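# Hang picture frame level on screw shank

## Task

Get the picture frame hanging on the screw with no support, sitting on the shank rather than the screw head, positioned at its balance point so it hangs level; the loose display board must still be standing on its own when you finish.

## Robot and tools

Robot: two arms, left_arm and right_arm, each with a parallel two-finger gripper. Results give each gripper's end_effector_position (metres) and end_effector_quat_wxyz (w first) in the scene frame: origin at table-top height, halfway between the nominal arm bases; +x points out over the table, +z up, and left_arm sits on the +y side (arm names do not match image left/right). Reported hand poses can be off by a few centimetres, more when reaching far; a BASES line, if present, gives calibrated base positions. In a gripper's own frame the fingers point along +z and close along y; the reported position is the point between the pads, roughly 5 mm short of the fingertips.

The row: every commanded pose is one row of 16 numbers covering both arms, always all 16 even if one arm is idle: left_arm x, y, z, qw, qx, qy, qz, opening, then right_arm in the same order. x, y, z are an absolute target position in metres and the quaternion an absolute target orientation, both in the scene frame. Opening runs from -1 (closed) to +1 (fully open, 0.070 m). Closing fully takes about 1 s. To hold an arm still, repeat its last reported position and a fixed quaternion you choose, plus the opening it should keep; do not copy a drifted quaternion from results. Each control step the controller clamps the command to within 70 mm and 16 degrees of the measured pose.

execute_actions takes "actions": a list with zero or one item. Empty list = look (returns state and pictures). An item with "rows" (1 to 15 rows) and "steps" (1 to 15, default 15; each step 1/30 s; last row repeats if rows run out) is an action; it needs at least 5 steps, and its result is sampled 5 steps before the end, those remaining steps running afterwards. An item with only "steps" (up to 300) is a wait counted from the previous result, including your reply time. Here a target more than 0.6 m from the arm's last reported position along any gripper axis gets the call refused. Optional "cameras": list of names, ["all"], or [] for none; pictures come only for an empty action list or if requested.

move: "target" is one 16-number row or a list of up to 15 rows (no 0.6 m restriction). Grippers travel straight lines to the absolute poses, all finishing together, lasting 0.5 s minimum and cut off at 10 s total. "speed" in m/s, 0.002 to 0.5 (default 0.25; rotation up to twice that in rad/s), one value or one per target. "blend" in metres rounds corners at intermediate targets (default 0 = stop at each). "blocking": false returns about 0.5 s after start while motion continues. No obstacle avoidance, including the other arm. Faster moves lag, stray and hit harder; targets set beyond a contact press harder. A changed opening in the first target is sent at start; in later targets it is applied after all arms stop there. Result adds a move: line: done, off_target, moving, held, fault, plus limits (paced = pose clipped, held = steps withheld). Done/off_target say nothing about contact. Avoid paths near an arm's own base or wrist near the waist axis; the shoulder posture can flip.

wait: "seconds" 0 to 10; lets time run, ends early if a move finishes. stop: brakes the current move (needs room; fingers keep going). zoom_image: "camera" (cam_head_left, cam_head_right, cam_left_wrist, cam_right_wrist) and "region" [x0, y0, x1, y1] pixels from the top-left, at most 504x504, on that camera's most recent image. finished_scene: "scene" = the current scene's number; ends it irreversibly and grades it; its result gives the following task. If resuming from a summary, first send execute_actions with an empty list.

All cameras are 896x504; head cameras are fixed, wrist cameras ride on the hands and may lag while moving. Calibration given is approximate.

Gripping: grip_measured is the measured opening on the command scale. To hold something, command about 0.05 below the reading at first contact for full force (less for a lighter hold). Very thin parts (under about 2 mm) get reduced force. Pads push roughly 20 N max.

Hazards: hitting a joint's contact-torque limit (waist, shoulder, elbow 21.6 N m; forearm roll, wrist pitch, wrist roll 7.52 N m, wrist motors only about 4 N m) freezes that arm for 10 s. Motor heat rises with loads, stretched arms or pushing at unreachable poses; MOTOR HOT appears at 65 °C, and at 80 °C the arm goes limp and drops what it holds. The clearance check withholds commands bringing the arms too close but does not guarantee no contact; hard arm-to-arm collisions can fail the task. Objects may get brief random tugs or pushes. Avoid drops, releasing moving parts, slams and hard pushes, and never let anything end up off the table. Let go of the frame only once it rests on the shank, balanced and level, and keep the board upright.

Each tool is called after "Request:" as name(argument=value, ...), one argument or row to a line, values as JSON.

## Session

Request:
execute_actions(
  actions=[],
  cameras=["all"],
)

Request:
zoom_image(
  camera="cam_head_left",
  region=[330, 0, 600, 190],
)

Request:
zoom_image(
  camera="cam_head_right",
  region=[330, 0, 600, 190],
)

Scene clock: 0.00 s of 4500.00 s.
left_arm: end_effector_position=(+0.4202, +0.3387, +0.3327) grip_measured=+0.98 end_effector_quat_wxyz=(+0.569, -0.093, +0.773, -0.263) | right_arm: end_effector_position=(+0.0592, +0.1070, +0.2848) grip_measured=+0.98 end_effector_quat_wxyz=(-0.315, +0.854, -0.247, -0.332)
Joint positions: left_arm=[0.682 1.54 -1.063 -1.578 0.957 1.346 0.069] | right_arm=[1.098 1.584 -1.251 0.984 0.989 -1.935 0.069]
Joint torques (N m): no reading
Motor temperatures (°C): left_arm=[30 31 32 32 35 30] | right_arm=[29 30 33 34 38 31]
Hand target: left_arm +0.4202, +0.3387, +0.3327; +0.569, -0.093, +0.773, -0.263 | right_arm +0.0592, +0.1070, +0.2848; -0.315, +0.854, -0.247, -0.332
camera_calibration:
cam_left_wrist: T_world_to_cam=[[-0.138706, -0.855818, 0.498333, 0.185907], [-0.798703, -0.200837, -0.56722, 0.592892], [0.585521, -0.476697, -0.655687, 0.255288], [0, 0, 0, 1]] pos_world=[0.349855, 0.399872, 0.411046]
cam_right_wrist: T_world_to_cam=[[0.659874, 0.664269, 0.351161, -0.209506], [0.748517, -0.621891, -0.230161, 0.0814786], [0.0654945, 0.414727, -0.907586, 0.32858], [0, 0, 0, 1]] pos_world=[0.0557395, 0.0535684, 0.390538]

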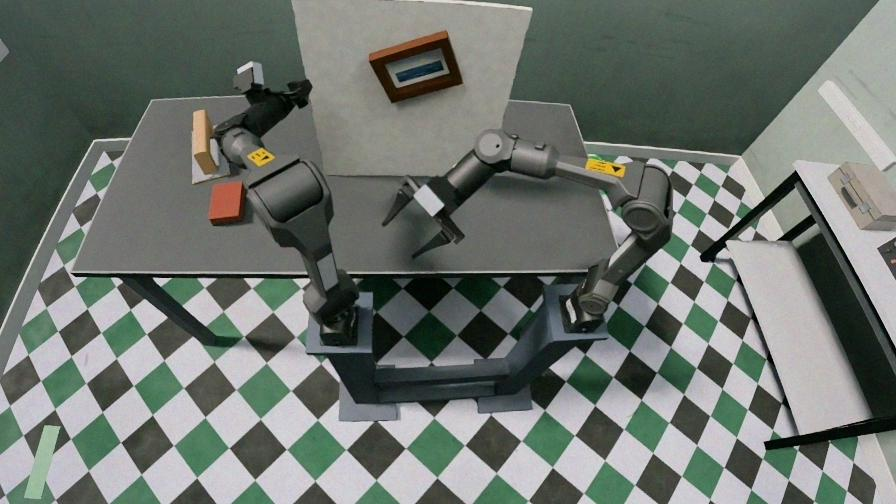

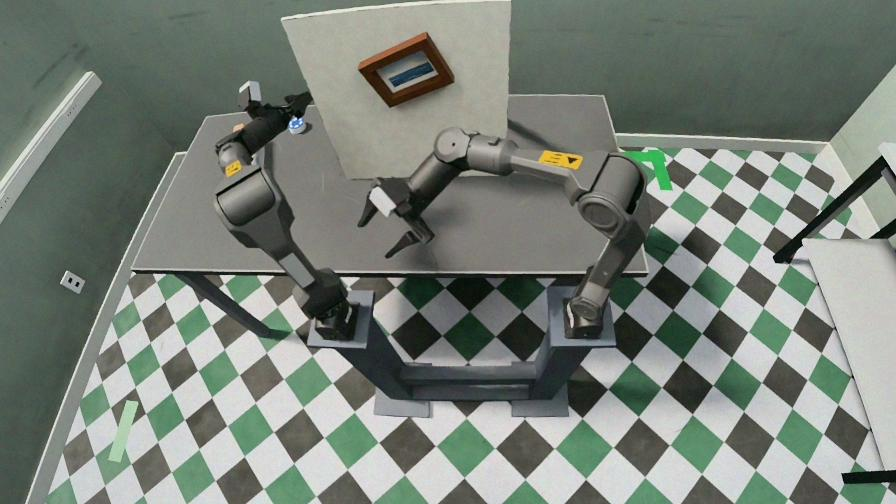

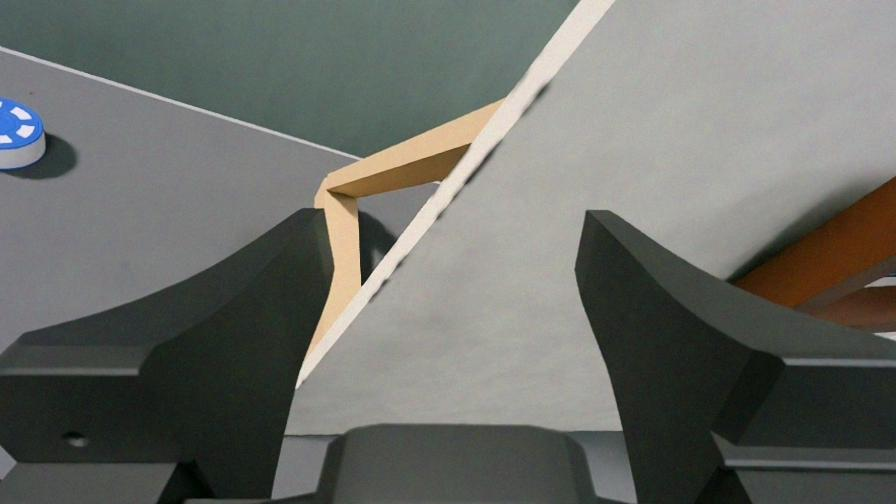

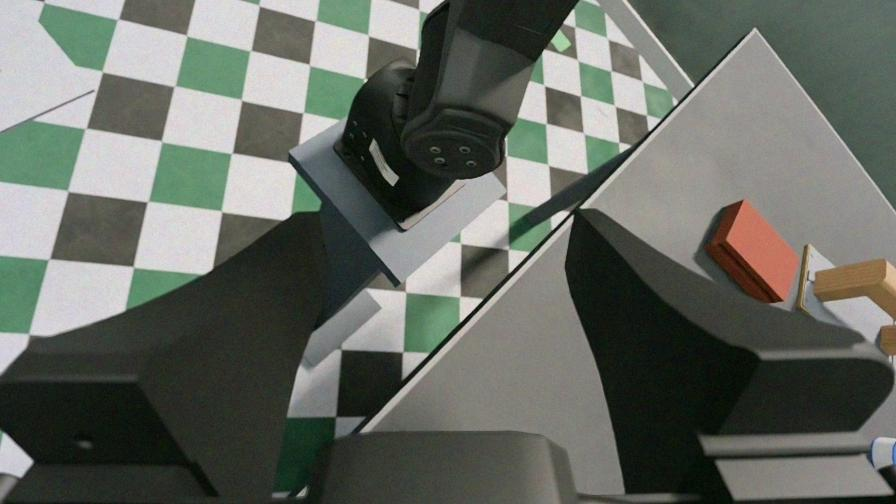

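Scaled by 1.867 from the camera's 896x504 image, which has a finer 1280x720 frame.

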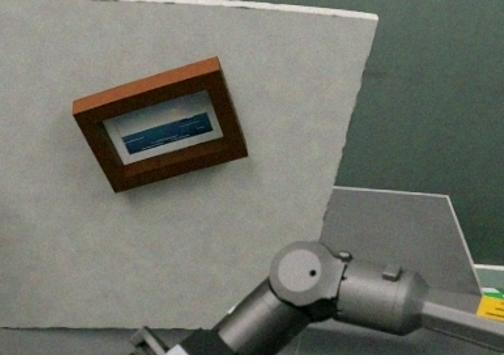

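Scaled by 1.867 from the camera's 896x504 image, which has a finer 1280x720 frame.

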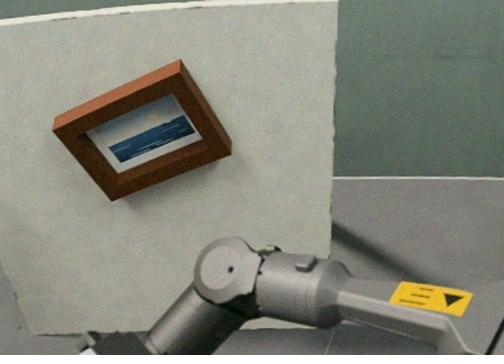

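Request:
zoom_image(
  camera="cam_head_left",
  region=[356, 20, 476, 110],
)

Request:
zoom_image(
  camera="cam_head_right",
  region=[346, 25, 466, 115],
)

Request:
zoom_image(
  camera="cam_head_left",
  region=[310, 150, 510, 200],
)

Request:
zoom_image(
  camera="cam_head_right",
  region=[330, 150, 530, 200],
)

Scaled by 4.200 from the camera's 896x504 image, which has a finer 1280x720 frame.

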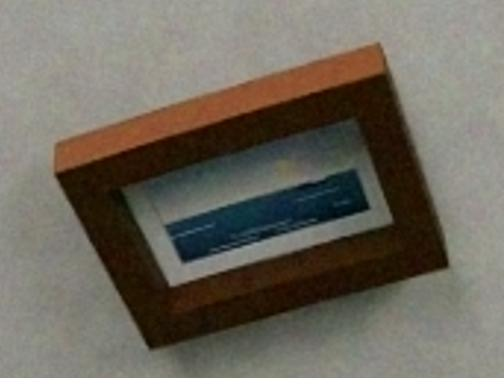

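Scaled by 4.200 from the camera's 896x504 image, which has a finer 1280x720 frame.

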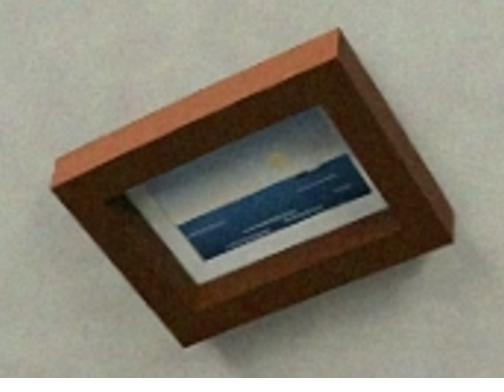

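Scaled by 2.520 from the camera's 896x504 image, which has a finer 1280x720 frame.

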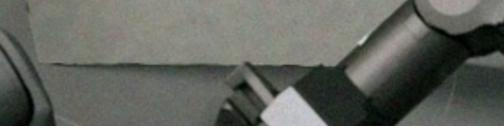

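Scaled by 2.520 from the camera's 896x504 image, which has a finer 1280x720 frame.

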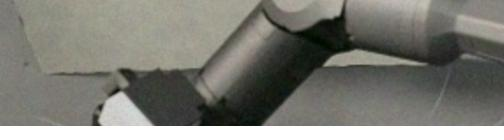

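Request:
move(
  target=[0.4202,0.3387,0.3327,0.569,-0.093,0.773,-0.263,0.98, 0.372,0.057,0.324,0.3743,-0.6137,0.4085,-0.5623,1.0],
  speed=0.42,
)

Request:
zoom_image(
  camera="cam_head_left",
  region=[356, 20, 476, 110],
)

Request:
zoom_image(
  camera="cam_head_right",
  region=[346, 25, 466, 115],
)

Scene clock: 11.20 s of 4500.00 s.
left_arm: end_effector_position=(+0.4202, +0.3388, +0.3324) grip_measured=+0.98 end_effector_quat_wxyz=(+0.569, -0.093, +0.773, -0.263) | right_arm: end_effector_position=(+0.3725, +0.0567, +0.3238) grip_measured=+0.98 end_effector_quat_wxyz=(-0.374, +0.613, -0.409, +0.563)
Joint positions: left_arm=[0.682 1.54 -1.062 -1.579 0.956 1.346 0.069] | right_arm=[1.226 1.975 -1.506 -1.627 1.198 -0.02 0.069]
Joint torques (N m): left_arm=[-0.81 -6.7 -2.24 -0.85 0.14 0.04] | right_arm=[0.7 -9.48 -3.83 -0.92 0.13 0.02]
Motor temperatures (°C): left_arm=[30 31 32 32 35 29] | right_arm=[29 30 33 34 38 31]
Hand target: left_arm +0.4202, +0.3387, +0.3327; +0.569, -0.093, +0.773, -0.263 | right_arm +0.3720, +0.0570, +0.3240; -0.374, +0.614, -0.409, +0.562
Off the commanded pose: left_arm 0.000 m, 0 deg | right_arm 0.001 m, 0 deg.
Kept back: nothing.
move: done
camera_calibration:
cam_left_wrist: T_world_to_cam=[[-0.137538, -0.855516, 0.499174, 0.185277], [-0.798693, -0.202268, -0.566725, 0.593115], [0.58581, -0.476633, -0.655475, 0.254992], [0, 0, 0, 1]] pos_world=[0.349823, 0.400014, 0.410789]
cam_right_wrist: T_world_to_cam=[[0.0722514, 0.35002, 0.933952, -0.34848], [-0.5857, -0.743047, 0.323784, 0.149174], [0.807301, -0.57041, 0.151321, -0.198979], [0, 0, 0, 1]] pos_world=[0.273185, 0.119318, 0.307273]

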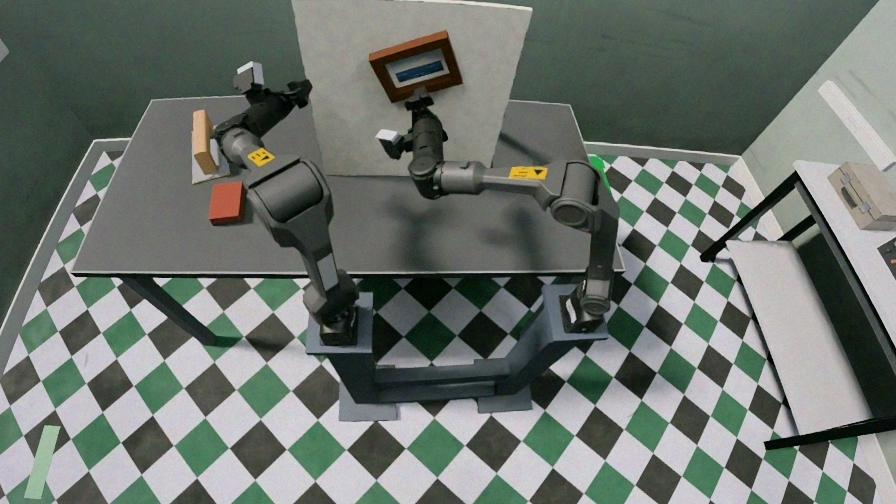

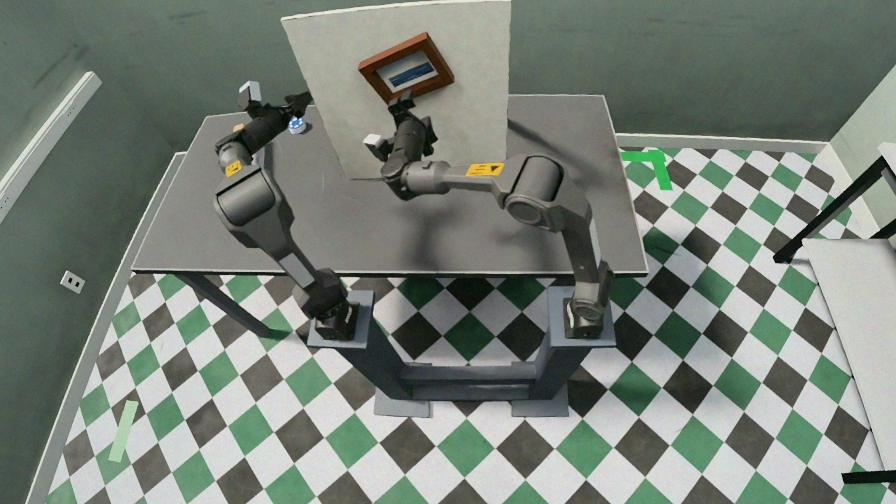

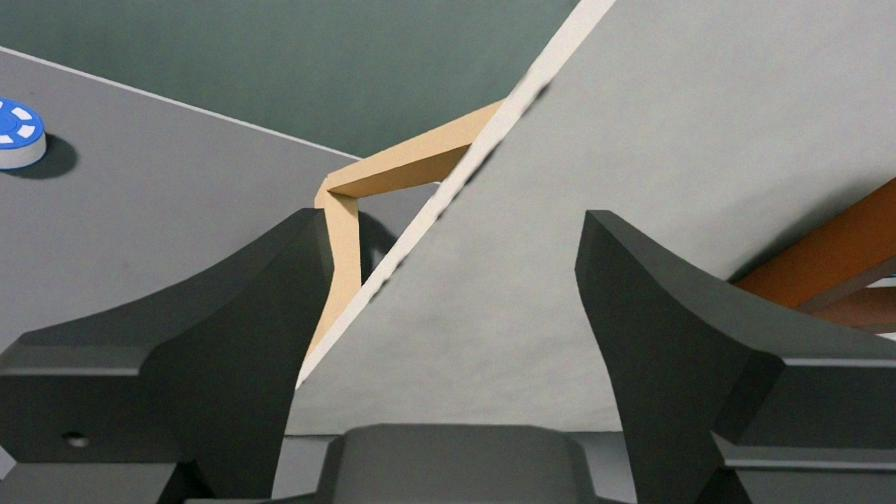

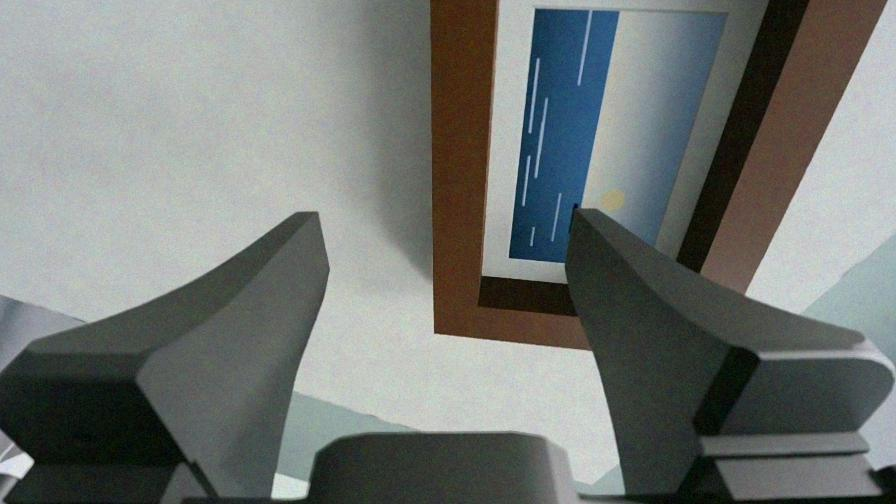

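Scaled by 4.200 from the camera's 896x504 image, which has a finer 1280x720 frame.

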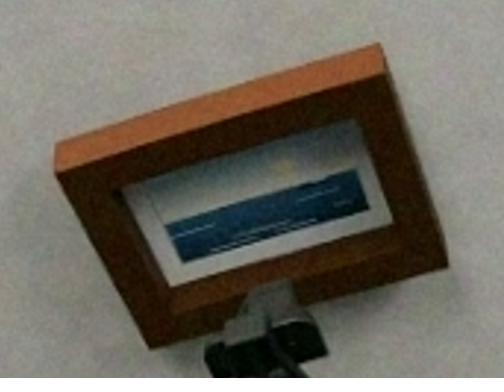

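Scaled by 4.200 from the camera's 896x504 image, which has a finer 1280x720 frame.

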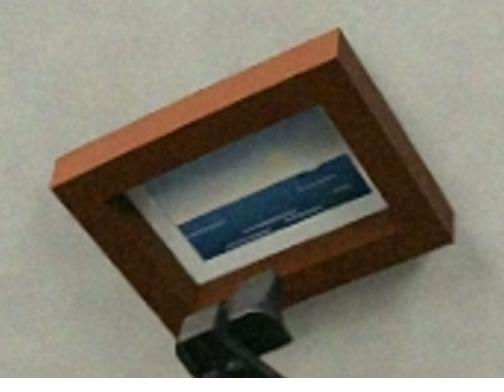

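Request:
move(
  target=[
    [0.4202,0.3387,0.3327,0.569,-0.093,0.773,-0.263,0.98, 0.421,0.0573,0.325,0.3743,-0.6137,0.4085,-0.5623,1.0],
    [0.4202,0.3387,0.3327,0.569,-0.093,0.773,-0.263,0.98, 0.421,0.0573,0.325,0.3743,-0.6137,0.4085,-0.5623,-0.62],
  ],
  speed=0.12,
  cameras=["cam_right_wrist","cam_head_left","cam_head_right"],
)

Scene clock: 13.30 s of 4500.00 s.
left_arm: end_effector_position=(+0.4202, +0.3388, +0.3324) grip_measured=+0.98 end_effector_quat_wxyz=(+0.569, -0.093, +0.773, -0.263) | right_arm: end_effector_position=(+0.4211, +0.0571, +0.3252) grip_measured=-0.44 end_effector_quat_wxyz=(-0.374, +0.613, -0.409, +0.562)
Joint positions: left_arm=[0.682 1.54 -1.062 -1.579 0.956 1.346 0.069] | right_arm=[1.115 2.045 -1.627 -1.646 1.09 -0.067 0.02]
Joint torques (N m): left_arm=[-0.92 -6.72 -2.3 -0.82 0.17 0.04] | right_arm=[0.72 -9.85 -3.59 -1.12 0.06 0.11]
Motor temperatures (°C): left_arm=[30 31 32 32 35 29] | right_arm=[29 30 33 34 38 31]
Hand target: left_arm +0.4202, +0.3387, +0.3327; +0.569, -0.093, +0.773, -0.263 | right_arm +0.4210, +0.0573, +0.3250; -0.374, +0.614, -0.409, +0.562
Off the commanded pose: left_arm 0.000 m, 0 deg | right_arm 0.000 m, 0 deg.
Kept back: nothing.
move: done
camera_calibration:
cam_right_wrist: T_world_to_cam=[[0.0719023, 0.348962, 0.934374, -0.353414], [-0.585065, -0.743947, 0.322865, 0.177537], [0.807793, -0.569884, 0.150674, -0.238241], [0, 0, 0, 1]] pos_world=[0.321731, 0.119636, 0.308797]
Images, in order (width x height): cam_head_left 896x504, cam_head_right 896x504, cam_right_wrist 896x504.

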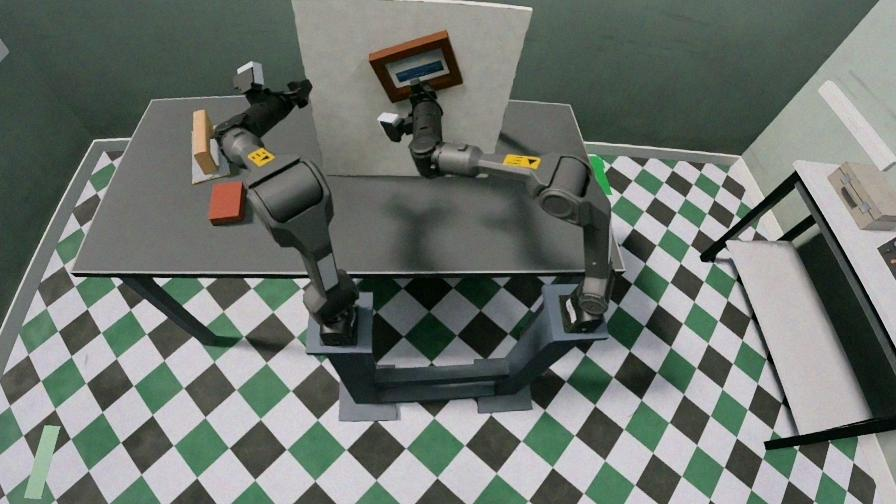

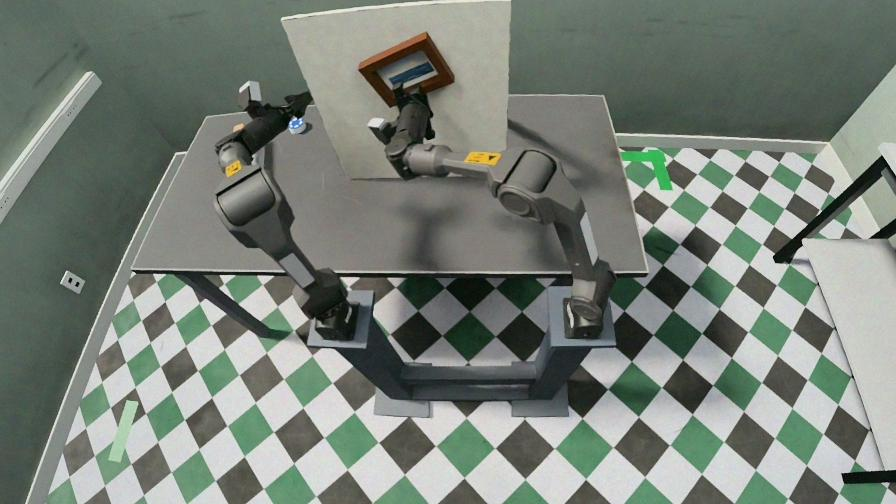

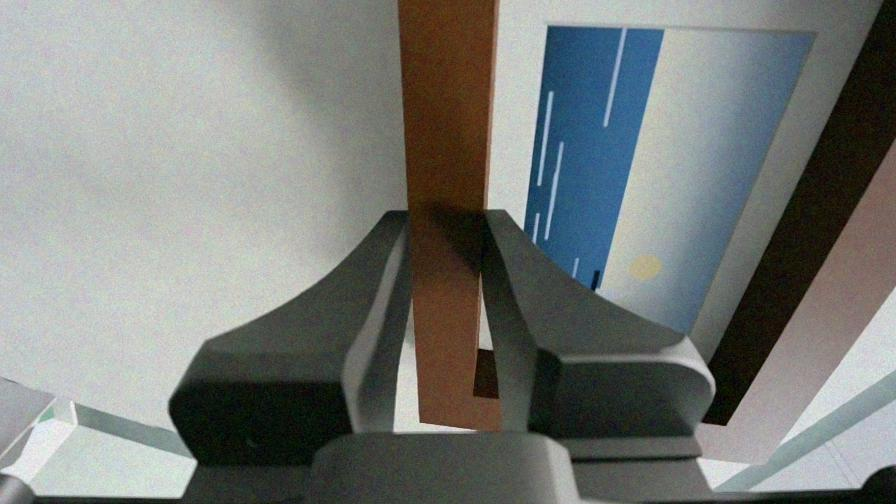

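Request:
move(
  target=[
    [0.4202,0.3387,0.3327,0.569,-0.093,0.773,-0.263,0.98, 0.421,0.0573,0.3310,0.3743,-0.6137,0.4085,-0.5623,-0.62],
    [0.4202,0.3387,0.3327,0.569,-0.093,0.773,-0.263,0.98, 0.421,0.0755,0.3310,0.4914,-0.5246,0.5144,-0.4673,-0.62],
  ],
  speed=[0.06, 0.15],
  blend=[0.002, 0.0],
  cameras=["cam_right_wrist","cam_head_left","cam_head_right"],
)

Request:
zoom_image(
  camera="cam_head_left",
  region=[356, 20, 476, 110],
)

Request:
zoom_image(
  camera="cam_head_right",
  region=[346, 25, 466, 115],
)

Scene clock: 16.63 s of 4500.00 s.
left_arm: end_effector_position=(+0.4202, +0.3388, +0.3324) grip_measured=+0.98 end_effector_quat_wxyz=(+0.569, -0.093, +0.773, -0.263) | right_arm: end_effector_position=(+0.4211, +0.0753, +0.3308) grip_measured=-0.44 end_effector_quat_wxyz=(+0.492, -0.524, +0.515, -0.467)
Joint positions: left_arm=[0.682 1.54 -1.062 -1.579 0.956 1.346 0.069] | right_arm=[1.126 2.076 -1.696 -1.642 1.066 0.307 0.02]
Joint torques (N m): left_arm=[-0.58 -6.64 -2.36 -0.75 0.23 0.07] | right_arm=[-0.47 -9.94 -5.16 -1.56 0.25 0.01]
Motor temperatures (°C): left_arm=[30 31 32 32 35 29] | right_arm=[29 31 33 34 38 31]
Hand target: left_arm +0.4202, +0.3387, +0.3327; +0.569, -0.093, +0.773, -0.263 | right_arm +0.4210, +0.0755, +0.3310; +0.491, -0.525, +0.514, -0.467
Off the commanded pose: left_arm 0.000 m, 0 deg | right_arm 0.000 m, 0 deg.
Kept back: nothing.
move: done
camera_calibration:
cam_right_wrist: T_world_to_cam=[[0.0722324, -0.0526377, 0.995998, -0.355271], [-0.584568, -0.811345, -0.000484518, 0.301136], [0.808123, -0.582193, -0.0893757, -0.148529], [0, 0, 0, 1]] pos_world=[0.321726, 0.139152, 0.340721]
Images, in order (width x height): cam_head_left 896x504, cam_head_right 896x504, cam_right_wrist 896x504.

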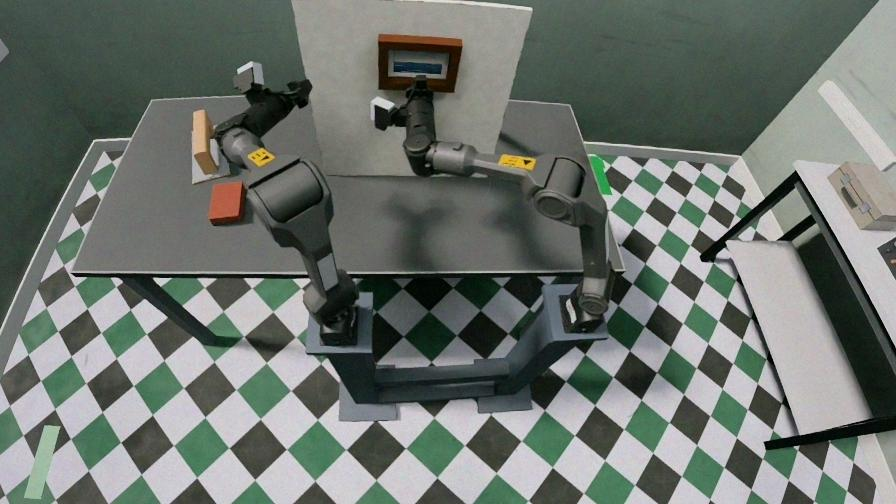

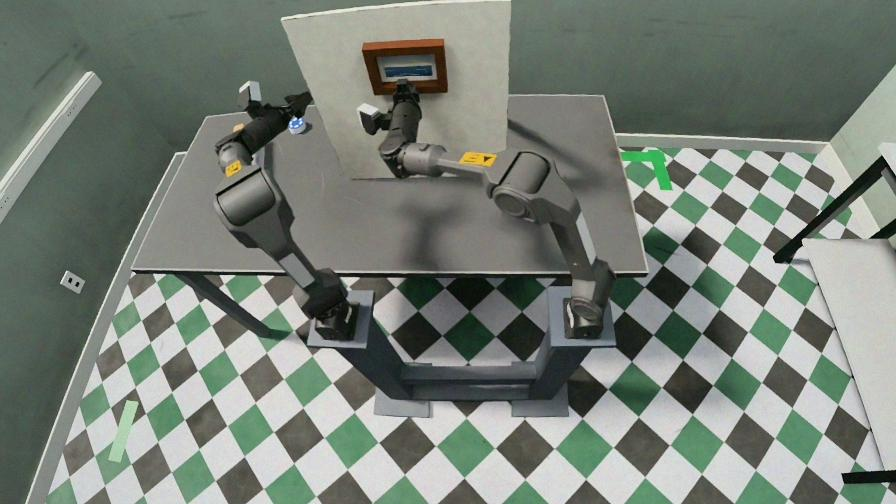

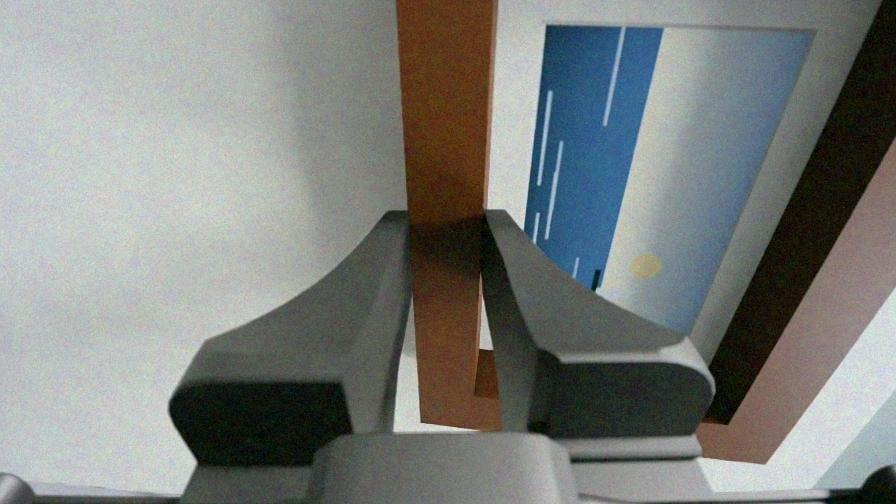

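Scaled by 4.200 from the camera's 896x504 image, which has a finer 1280x720 frame.

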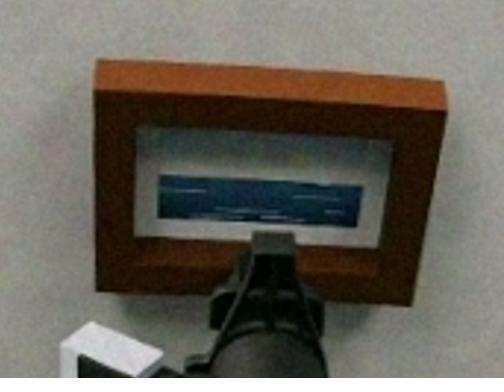

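Scaled by 4.200 from the camera's 896x504 image, which has a finer 1280x720 frame.

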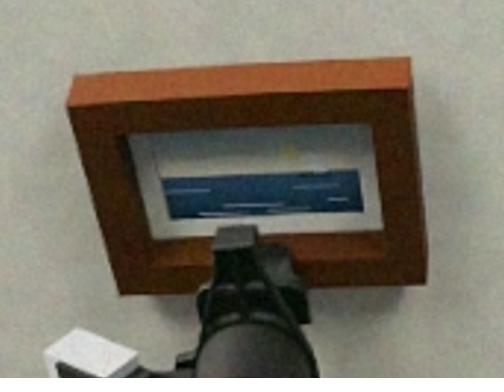

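Request:
move(
  target=[
    [0.4202,0.3387,0.3327,0.569,-0.093,0.773,-0.263,0.98,0.421,0.0755,0.3225,0.4914,-0.5246,0.5144,-0.4673,-0.62],
  ],
  speed=0.05,
  cameras=[],
)

Scene clock: 18.80 s of 4500.00 s.
left_arm: end_effector_position=(+0.4202, +0.3388, +0.3324) grip_measured=+0.98 end_effector_quat_wxyz=(+0.569, -0.093, +0.773, -0.263) | right_arm: end_effector_position=(+0.4211, +0.0754, +0.3228) grip_measured=-0.44 end_effector_quat_wxyz=(+0.492, -0.524, +0.515, -0.467)
Joint positions: left_arm=[0.682 1.54 -1.062 -1.579 0.956 1.346 0.069] | right_arm=[1.126 2.083 -1.674 -1.658 1.068 0.34 0.02]
Joint torques (N m): left_arm=[-0.52 -6.67 -2.47 -0.76 0.24 0.01] | right_arm=[-1.03 -9.73 -4.47 -1.43 0.47 0.18]
Motor temperatures (°C): left_arm=[30 31 32 32 35 29] | right_arm=[29 31 33 34 38 31]
Hand target: left_arm +0.4202, +0.3387, +0.3327; +0.569, -0.093, +0.773, -0.263 | right_arm +0.4210, +0.0755, +0.3225; +0.491, -0.525, +0.514, -0.467
Off the commanded pose: left_arm 0.000 m, 0 deg | right_arm 0.000 m, 0 deg.
Kept back: nothing.
move: done
No camera images: "cameras" was empty.

Request:
move(
  target=[
    [0.4202,0.3387,0.3327,0.569,-0.093,0.773,-0.263,0.98,0.421,0.0755,0.3185,0.4914,-0.5246,0.5144,-0.4673,-0.62],
  ],
  speed=0.05,
  cameras=[],
)

Scene clock: 19.73 s of 4500.00 s.
left_arm: end_effector_position=(+0.4202, +0.3388, +0.3324) grip_measured=+0.98 end_effector_quat_wxyz=(+0.569, -0.093, +0.773, -0.263) | right_arm: end_effector_position=(+0.4211, +0.0755, +0.3205) grip_measured=-0.44 end_effector_quat_wxyz=(+0.493, -0.524, +0.514, -0.468)
Joint positions: left_arm=[0.682 1.54 -1.062 -1.579 0.956 1.346 0.069] | right_arm=[1.126 2.085 -1.665 -1.668 1.07 0.354 0.02]
Joint torques (N m): left_arm=[-0.81 -6.63 -2.44 -0.74 0.23 0.04] | right_arm=[-0.48 -7 -2.68 -0.04 0.32 0.43]
Motor temperatures (°C): left_arm=[30 31 32 32 35 29] | right_arm=[29 31 33 34 38 31]
Hand target: left_arm +0.4202, +0.3387, +0.3327; +0.569, -0.093, +0.773, -0.263 | right_arm +0.4210, +0.0755, +0.3185; +0.491, -0.525, +0.514, -0.467
Off the commanded pose: left_arm 0.000 m, 0 deg | right_arm 0.002 m, 0 deg.
Kept back: nothing.
move: done
No camera images: "cameras" was empty.

Request:
move(
  target=[
    [0.4202,0.3387,0.3327,0.569,-0.093,0.773,-0.263,0.98,0.421,0.0755,0.3200,0.4914,-0.5246,0.5144,-0.4673,-0.62],
    [0.4202,0.3387,0.3327,0.569,-0.093,0.773,-0.263,0.98,0.421,0.0755,0.3200,0.4914,-0.5246,0.5144,-0.4673,0.12],
  ],
  speed=0.05,
  cameras=["cam_head_left", "cam_head_right"],
)

Request:
zoom_image(
  camera="cam_head_left",
  region=[356, 20, 476, 110],
)

Request:
zoom_image(
  camera="cam_head_right",
  region=[346, 25, 466, 115],
)

Scene clock: 21.33 s of 4500.00 s.
left_arm: end_effector_position=(+0.4202, +0.3388, +0.3324) grip_measured=+0.98 end_effector_quat_wxyz=(+0.569, -0.093, +0.773, -0.263) | right_arm: end_effector_position=(+0.4212, +0.0753, +0.3185) grip_measured=+0.12 end_effector_quat_wxyz=(+0.490, -0.525, +0.515, -0.467)
Joint positions: left_arm=[0.682 1.54 -1.062 -1.579 0.956 1.346 0.069] | right_arm=[1.126 2.087 -1.666 -1.661 1.07 0.35 0.039]
Joint torques (N m): left_arm=[-0.73 -6.73 -2.43 -0.7 0.22 -0.01] | right_arm=[0.18 -10.49 -4.35 -1.08 0.36 0.29]
Motor temperatures (°C): left_arm=[30 31 32 32 35 29] | right_arm=[29 31 33 34 38 31]
Hand target: left_arm +0.4202, +0.3387, +0.3327; +0.569, -0.093, +0.773, -0.263 | right_arm +0.4210, +0.0755, +0.3200; +0.491, -0.525, +0.514, -0.467
Off the commanded pose: left_arm 0.000 m, 0 deg | right_arm 0.002 m, 0 deg.
Kept back: nothing.
move: done
Images, in order (width x height): cam_head_left 896x504, cam_head_right 896x504.

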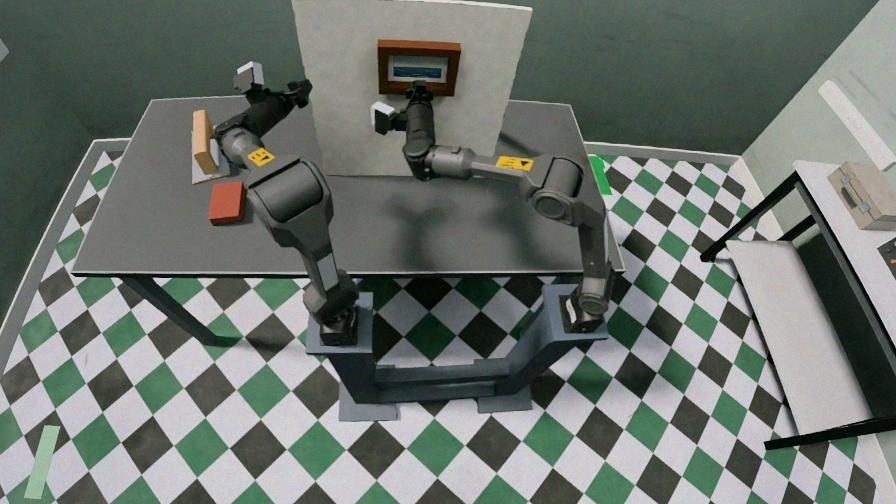

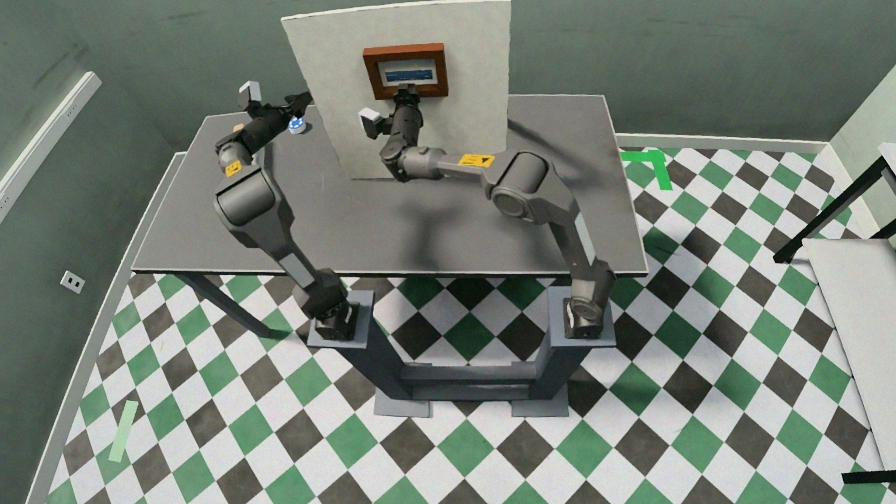

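Scaled by 4.200 from the camera's 896x504 image, which has a finer 1280x720 frame.

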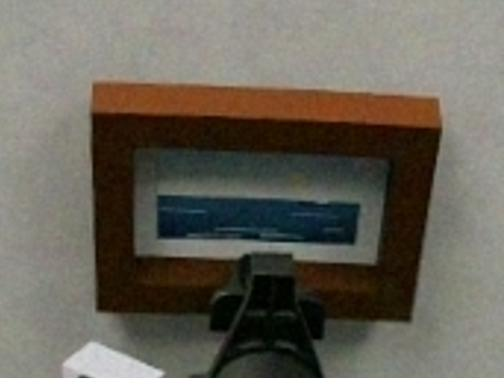

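Scaled by 4.200 from the camera's 896x504 image, which has a finer 1280x720 frame.

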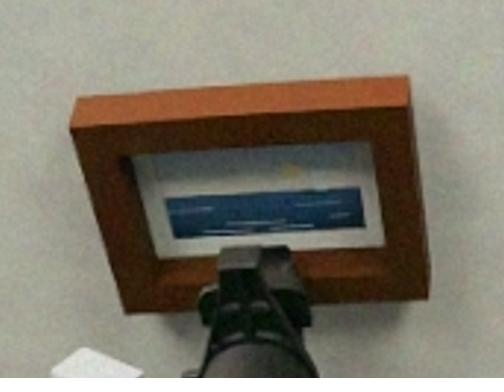

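Request:
execute_actions(
  actions=[],
  cameras=["cam_head_left", "cam_head_right"],
)

Request:
zoom_image(
  camera="cam_head_left",
  region=[356, 20, 476, 110],
)

Request:
zoom_image(
  camera="cam_head_right",
  region=[346, 25, 466, 115],
)

Scene clock: 22.10 s of 4500.00 s.
left_arm: end_effector_position=(+0.4202, +0.3388, +0.3324) grip_measured=+0.98 end_effector_quat_wxyz=(+0.569, -0.093, +0.773, -0.263) | right_arm: end_effector_position=(+0.4212, +0.0753, +0.3195) grip_measured=+0.12 end_effector_quat_wxyz=(+0.491, -0.525, +0.515, -0.467)
Joint positions: left_arm=[0.682 1.54 -1.062 -1.579 0.956 1.346 0.069] | right_arm=[1.126 2.086 -1.667 -1.662 1.07 0.35 0.039]
Joint torques (N m): left_arm=[-0.6 -6.66 -2.4 -0.67 0.27 0.02] | right_arm=[0.69 -10.46 -4.62 -1.09 0.35 0.32]
Motor temperatures (°C): left_arm=[30 31 32 32 35 29] | right_arm=[29 31 33 34 38 31]
Hand target: left_arm +0.4202, +0.3387, +0.3327; +0.569, -0.093, +0.773, -0.263 | right_arm +0.4210, +0.0755, +0.3200; +0.491, -0.525, +0.514, -0.467
Off the commanded pose: left_arm 0.000 m, 0 deg | right_arm 0.001 m, 0 deg.
Steps of this call (1-23: nothing new was sent). Readings (end_effector_position of left_arm | right_arm):
1: (+0.4202, +0.3388, +0.3324) | (+0.4212, +0.0753, +0.3185)
2: (+0.4202, +0.3388, +0.3324) | (+0.4211, +0.0752, +0.3191)
4: (+0.4202, +0.3388, +0.3324) | (+0.4211, +0.0752, +0.3191)
8: (+0.4202, +0.3388, +0.3324) | (+0.4211, +0.0752, +0.3191)
23: the state above
Images, in order (width x height): cam_head_left 896x504, cam_head_right 896x504.

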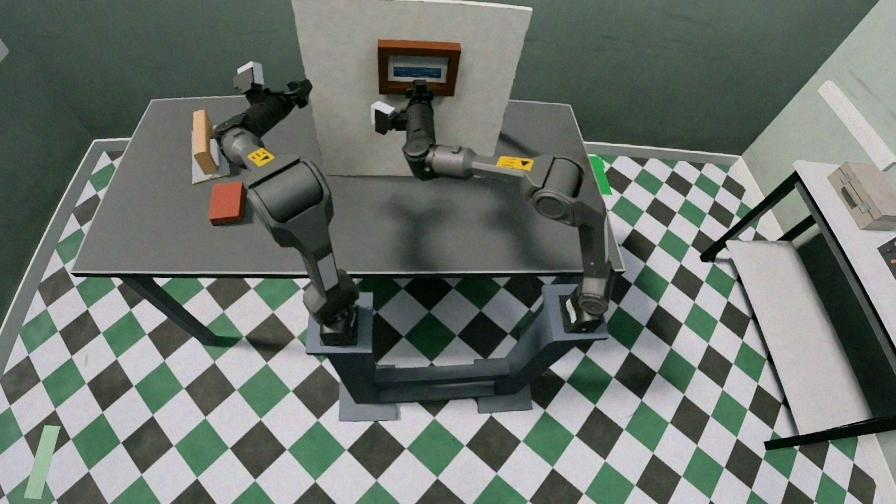

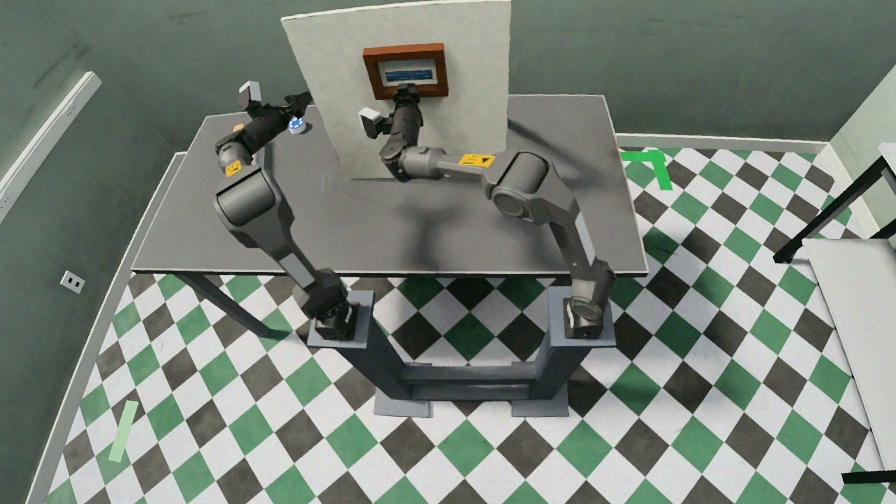

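Scaled by 4.200 from the camera's 896x504 image, which has a finer 1280x720 frame.

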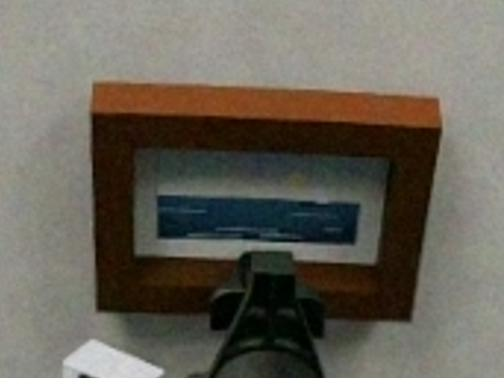

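Scaled by 4.200 from the camera's 896x504 image, which has a finer 1280x720 frame.

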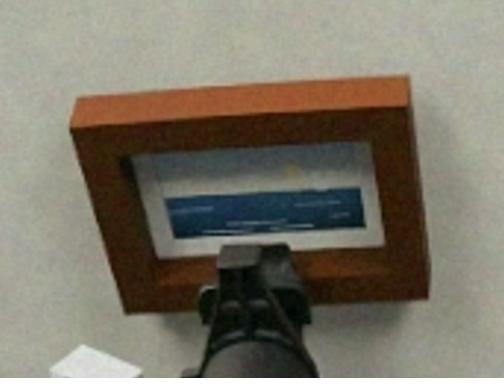

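Request:
zoom_image(
  camera="cam_head_left",
  region=[280, 0, 400, 90],
)

Request:
zoom_image(
  camera="cam_head_left",
  region=[440, 0, 560, 90],
)

Request:
zoom_image(
  camera="cam_head_right",
  region=[270, 0, 390, 90],
)

Request:
zoom_image(
  camera="cam_head_right",
  region=[420, 0, 540, 90],
)

Scaled by 4.200 from the camera's 896x504 image, which has a finer 1280x720 frame.

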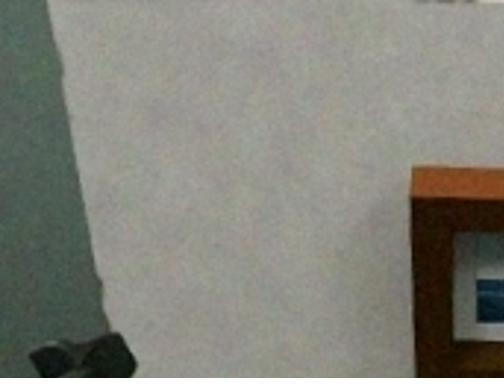

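Scaled by 4.200 from the camera's 896x504 image, which has a finer 1280x720 frame.

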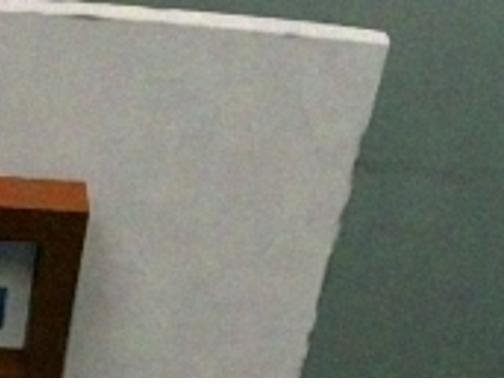

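Scaled by 4.200 from the camera's 896x504 image, which has a finer 1280x720 frame.

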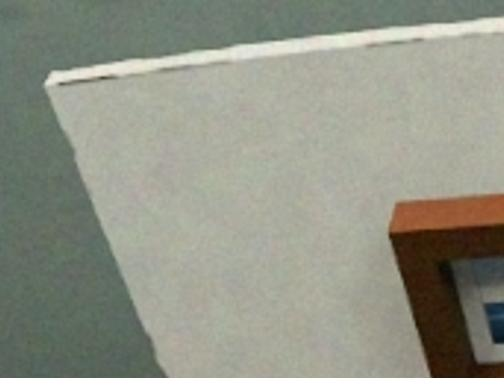

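Scaled by 4.200 from the camera's 896x504 image, which has a finer 1280x720 frame.

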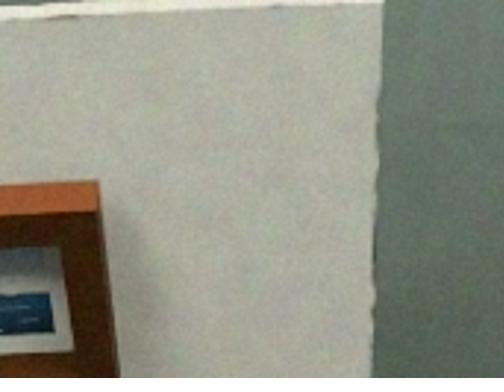

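Request:
move(
  target=[
    [0.4202,0.3387,0.3327,0.569,-0.093,0.773,-0.263,0.98,0.360,0.0755,0.3208,0.4914,-0.5246,0.5144,-0.4673,0.15],
  ],
  speed=0.1,
  cameras=["cam_head_left", "cam_head_right"],
)

Request:
zoom_image(
  camera="cam_head_left",
  region=[356, 20, 476, 110],
)

Request:
zoom_image(
  camera="cam_head_right",
  region=[346, 25, 466, 115],
)

Scene clock: 27.50 s of 4500.00 s.
left_arm: end_effector_position=(+0.4202, +0.3388, +0.3324) grip_measured=+0.98 end_effector_quat_wxyz=(+0.569, -0.093, +0.773, -0.263) | right_arm: end_effector_position=(+0.3595, +0.0754, +0.3209) grip_measured=+0.15 end_effector_quat_wxyz=(+0.491, -0.525, +0.514, -0.468)
Joint positions: left_arm=[0.682 1.54 -1.062 -1.579 0.956 1.346 0.069] | right_arm=[1.266 1.999 -1.526 -1.634 1.205 0.398 0.04]
Joint torques (N m): left_arm=[-0.3 -6.41 -2.63 -0.64 0.32 -0.01] | right_arm=[-0.47 -8.62 -4.17 -1.09 0.16 0.2]
Motor temperatures (°C): left_arm=[30 32 32 32 35 29] | right_arm=[29 31 33 34 38 31]
Hand target: left_arm +0.4202, +0.3387, +0.3327; +0.569, -0.093, +0.773, -0.263 | right_arm +0.3600, +0.0755, +0.3208; +0.491, -0.525, +0.514, -0.467
Off the commanded pose: left_arm 0.000 m, 0 deg | right_arm 0.001 m, 0 deg.
Kept back: nothing.
move: done
Images, in order (width x height): cam_head_left 896x504, cam_head_right 896x504.

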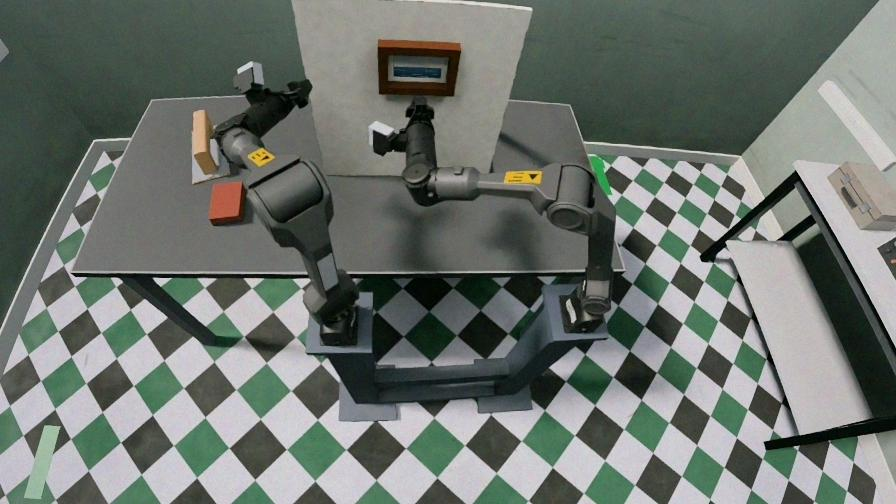

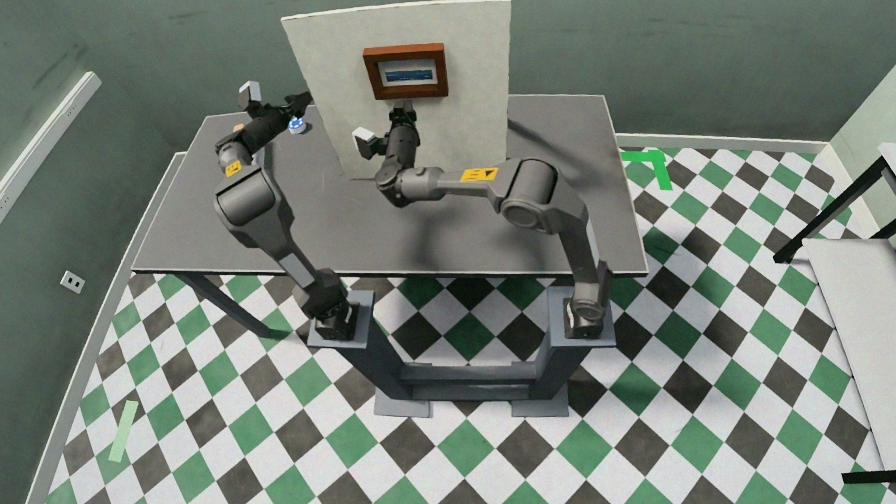

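Scaled by 4.200 from the camera's 896x504 image, which has a finer 1280x720 frame.

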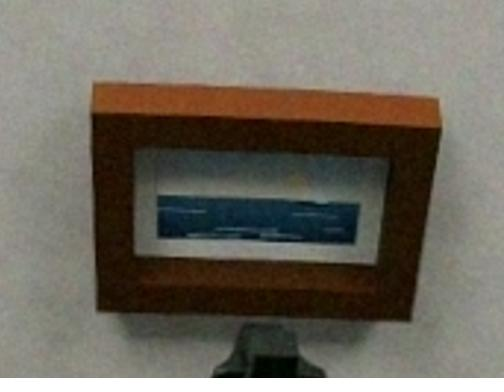

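Scaled by 4.200 from the camera's 896x504 image, which has a finer 1280x720 frame.

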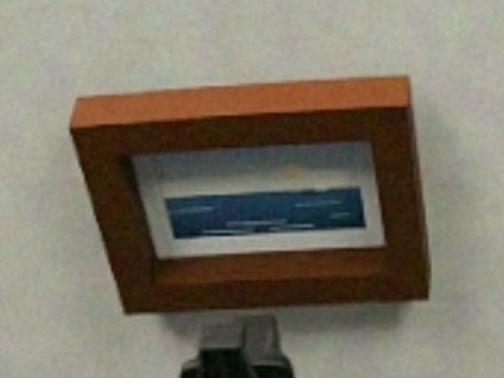

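Request:
finished_scene(
  scene=2,
)

The scene is finished: the task was done.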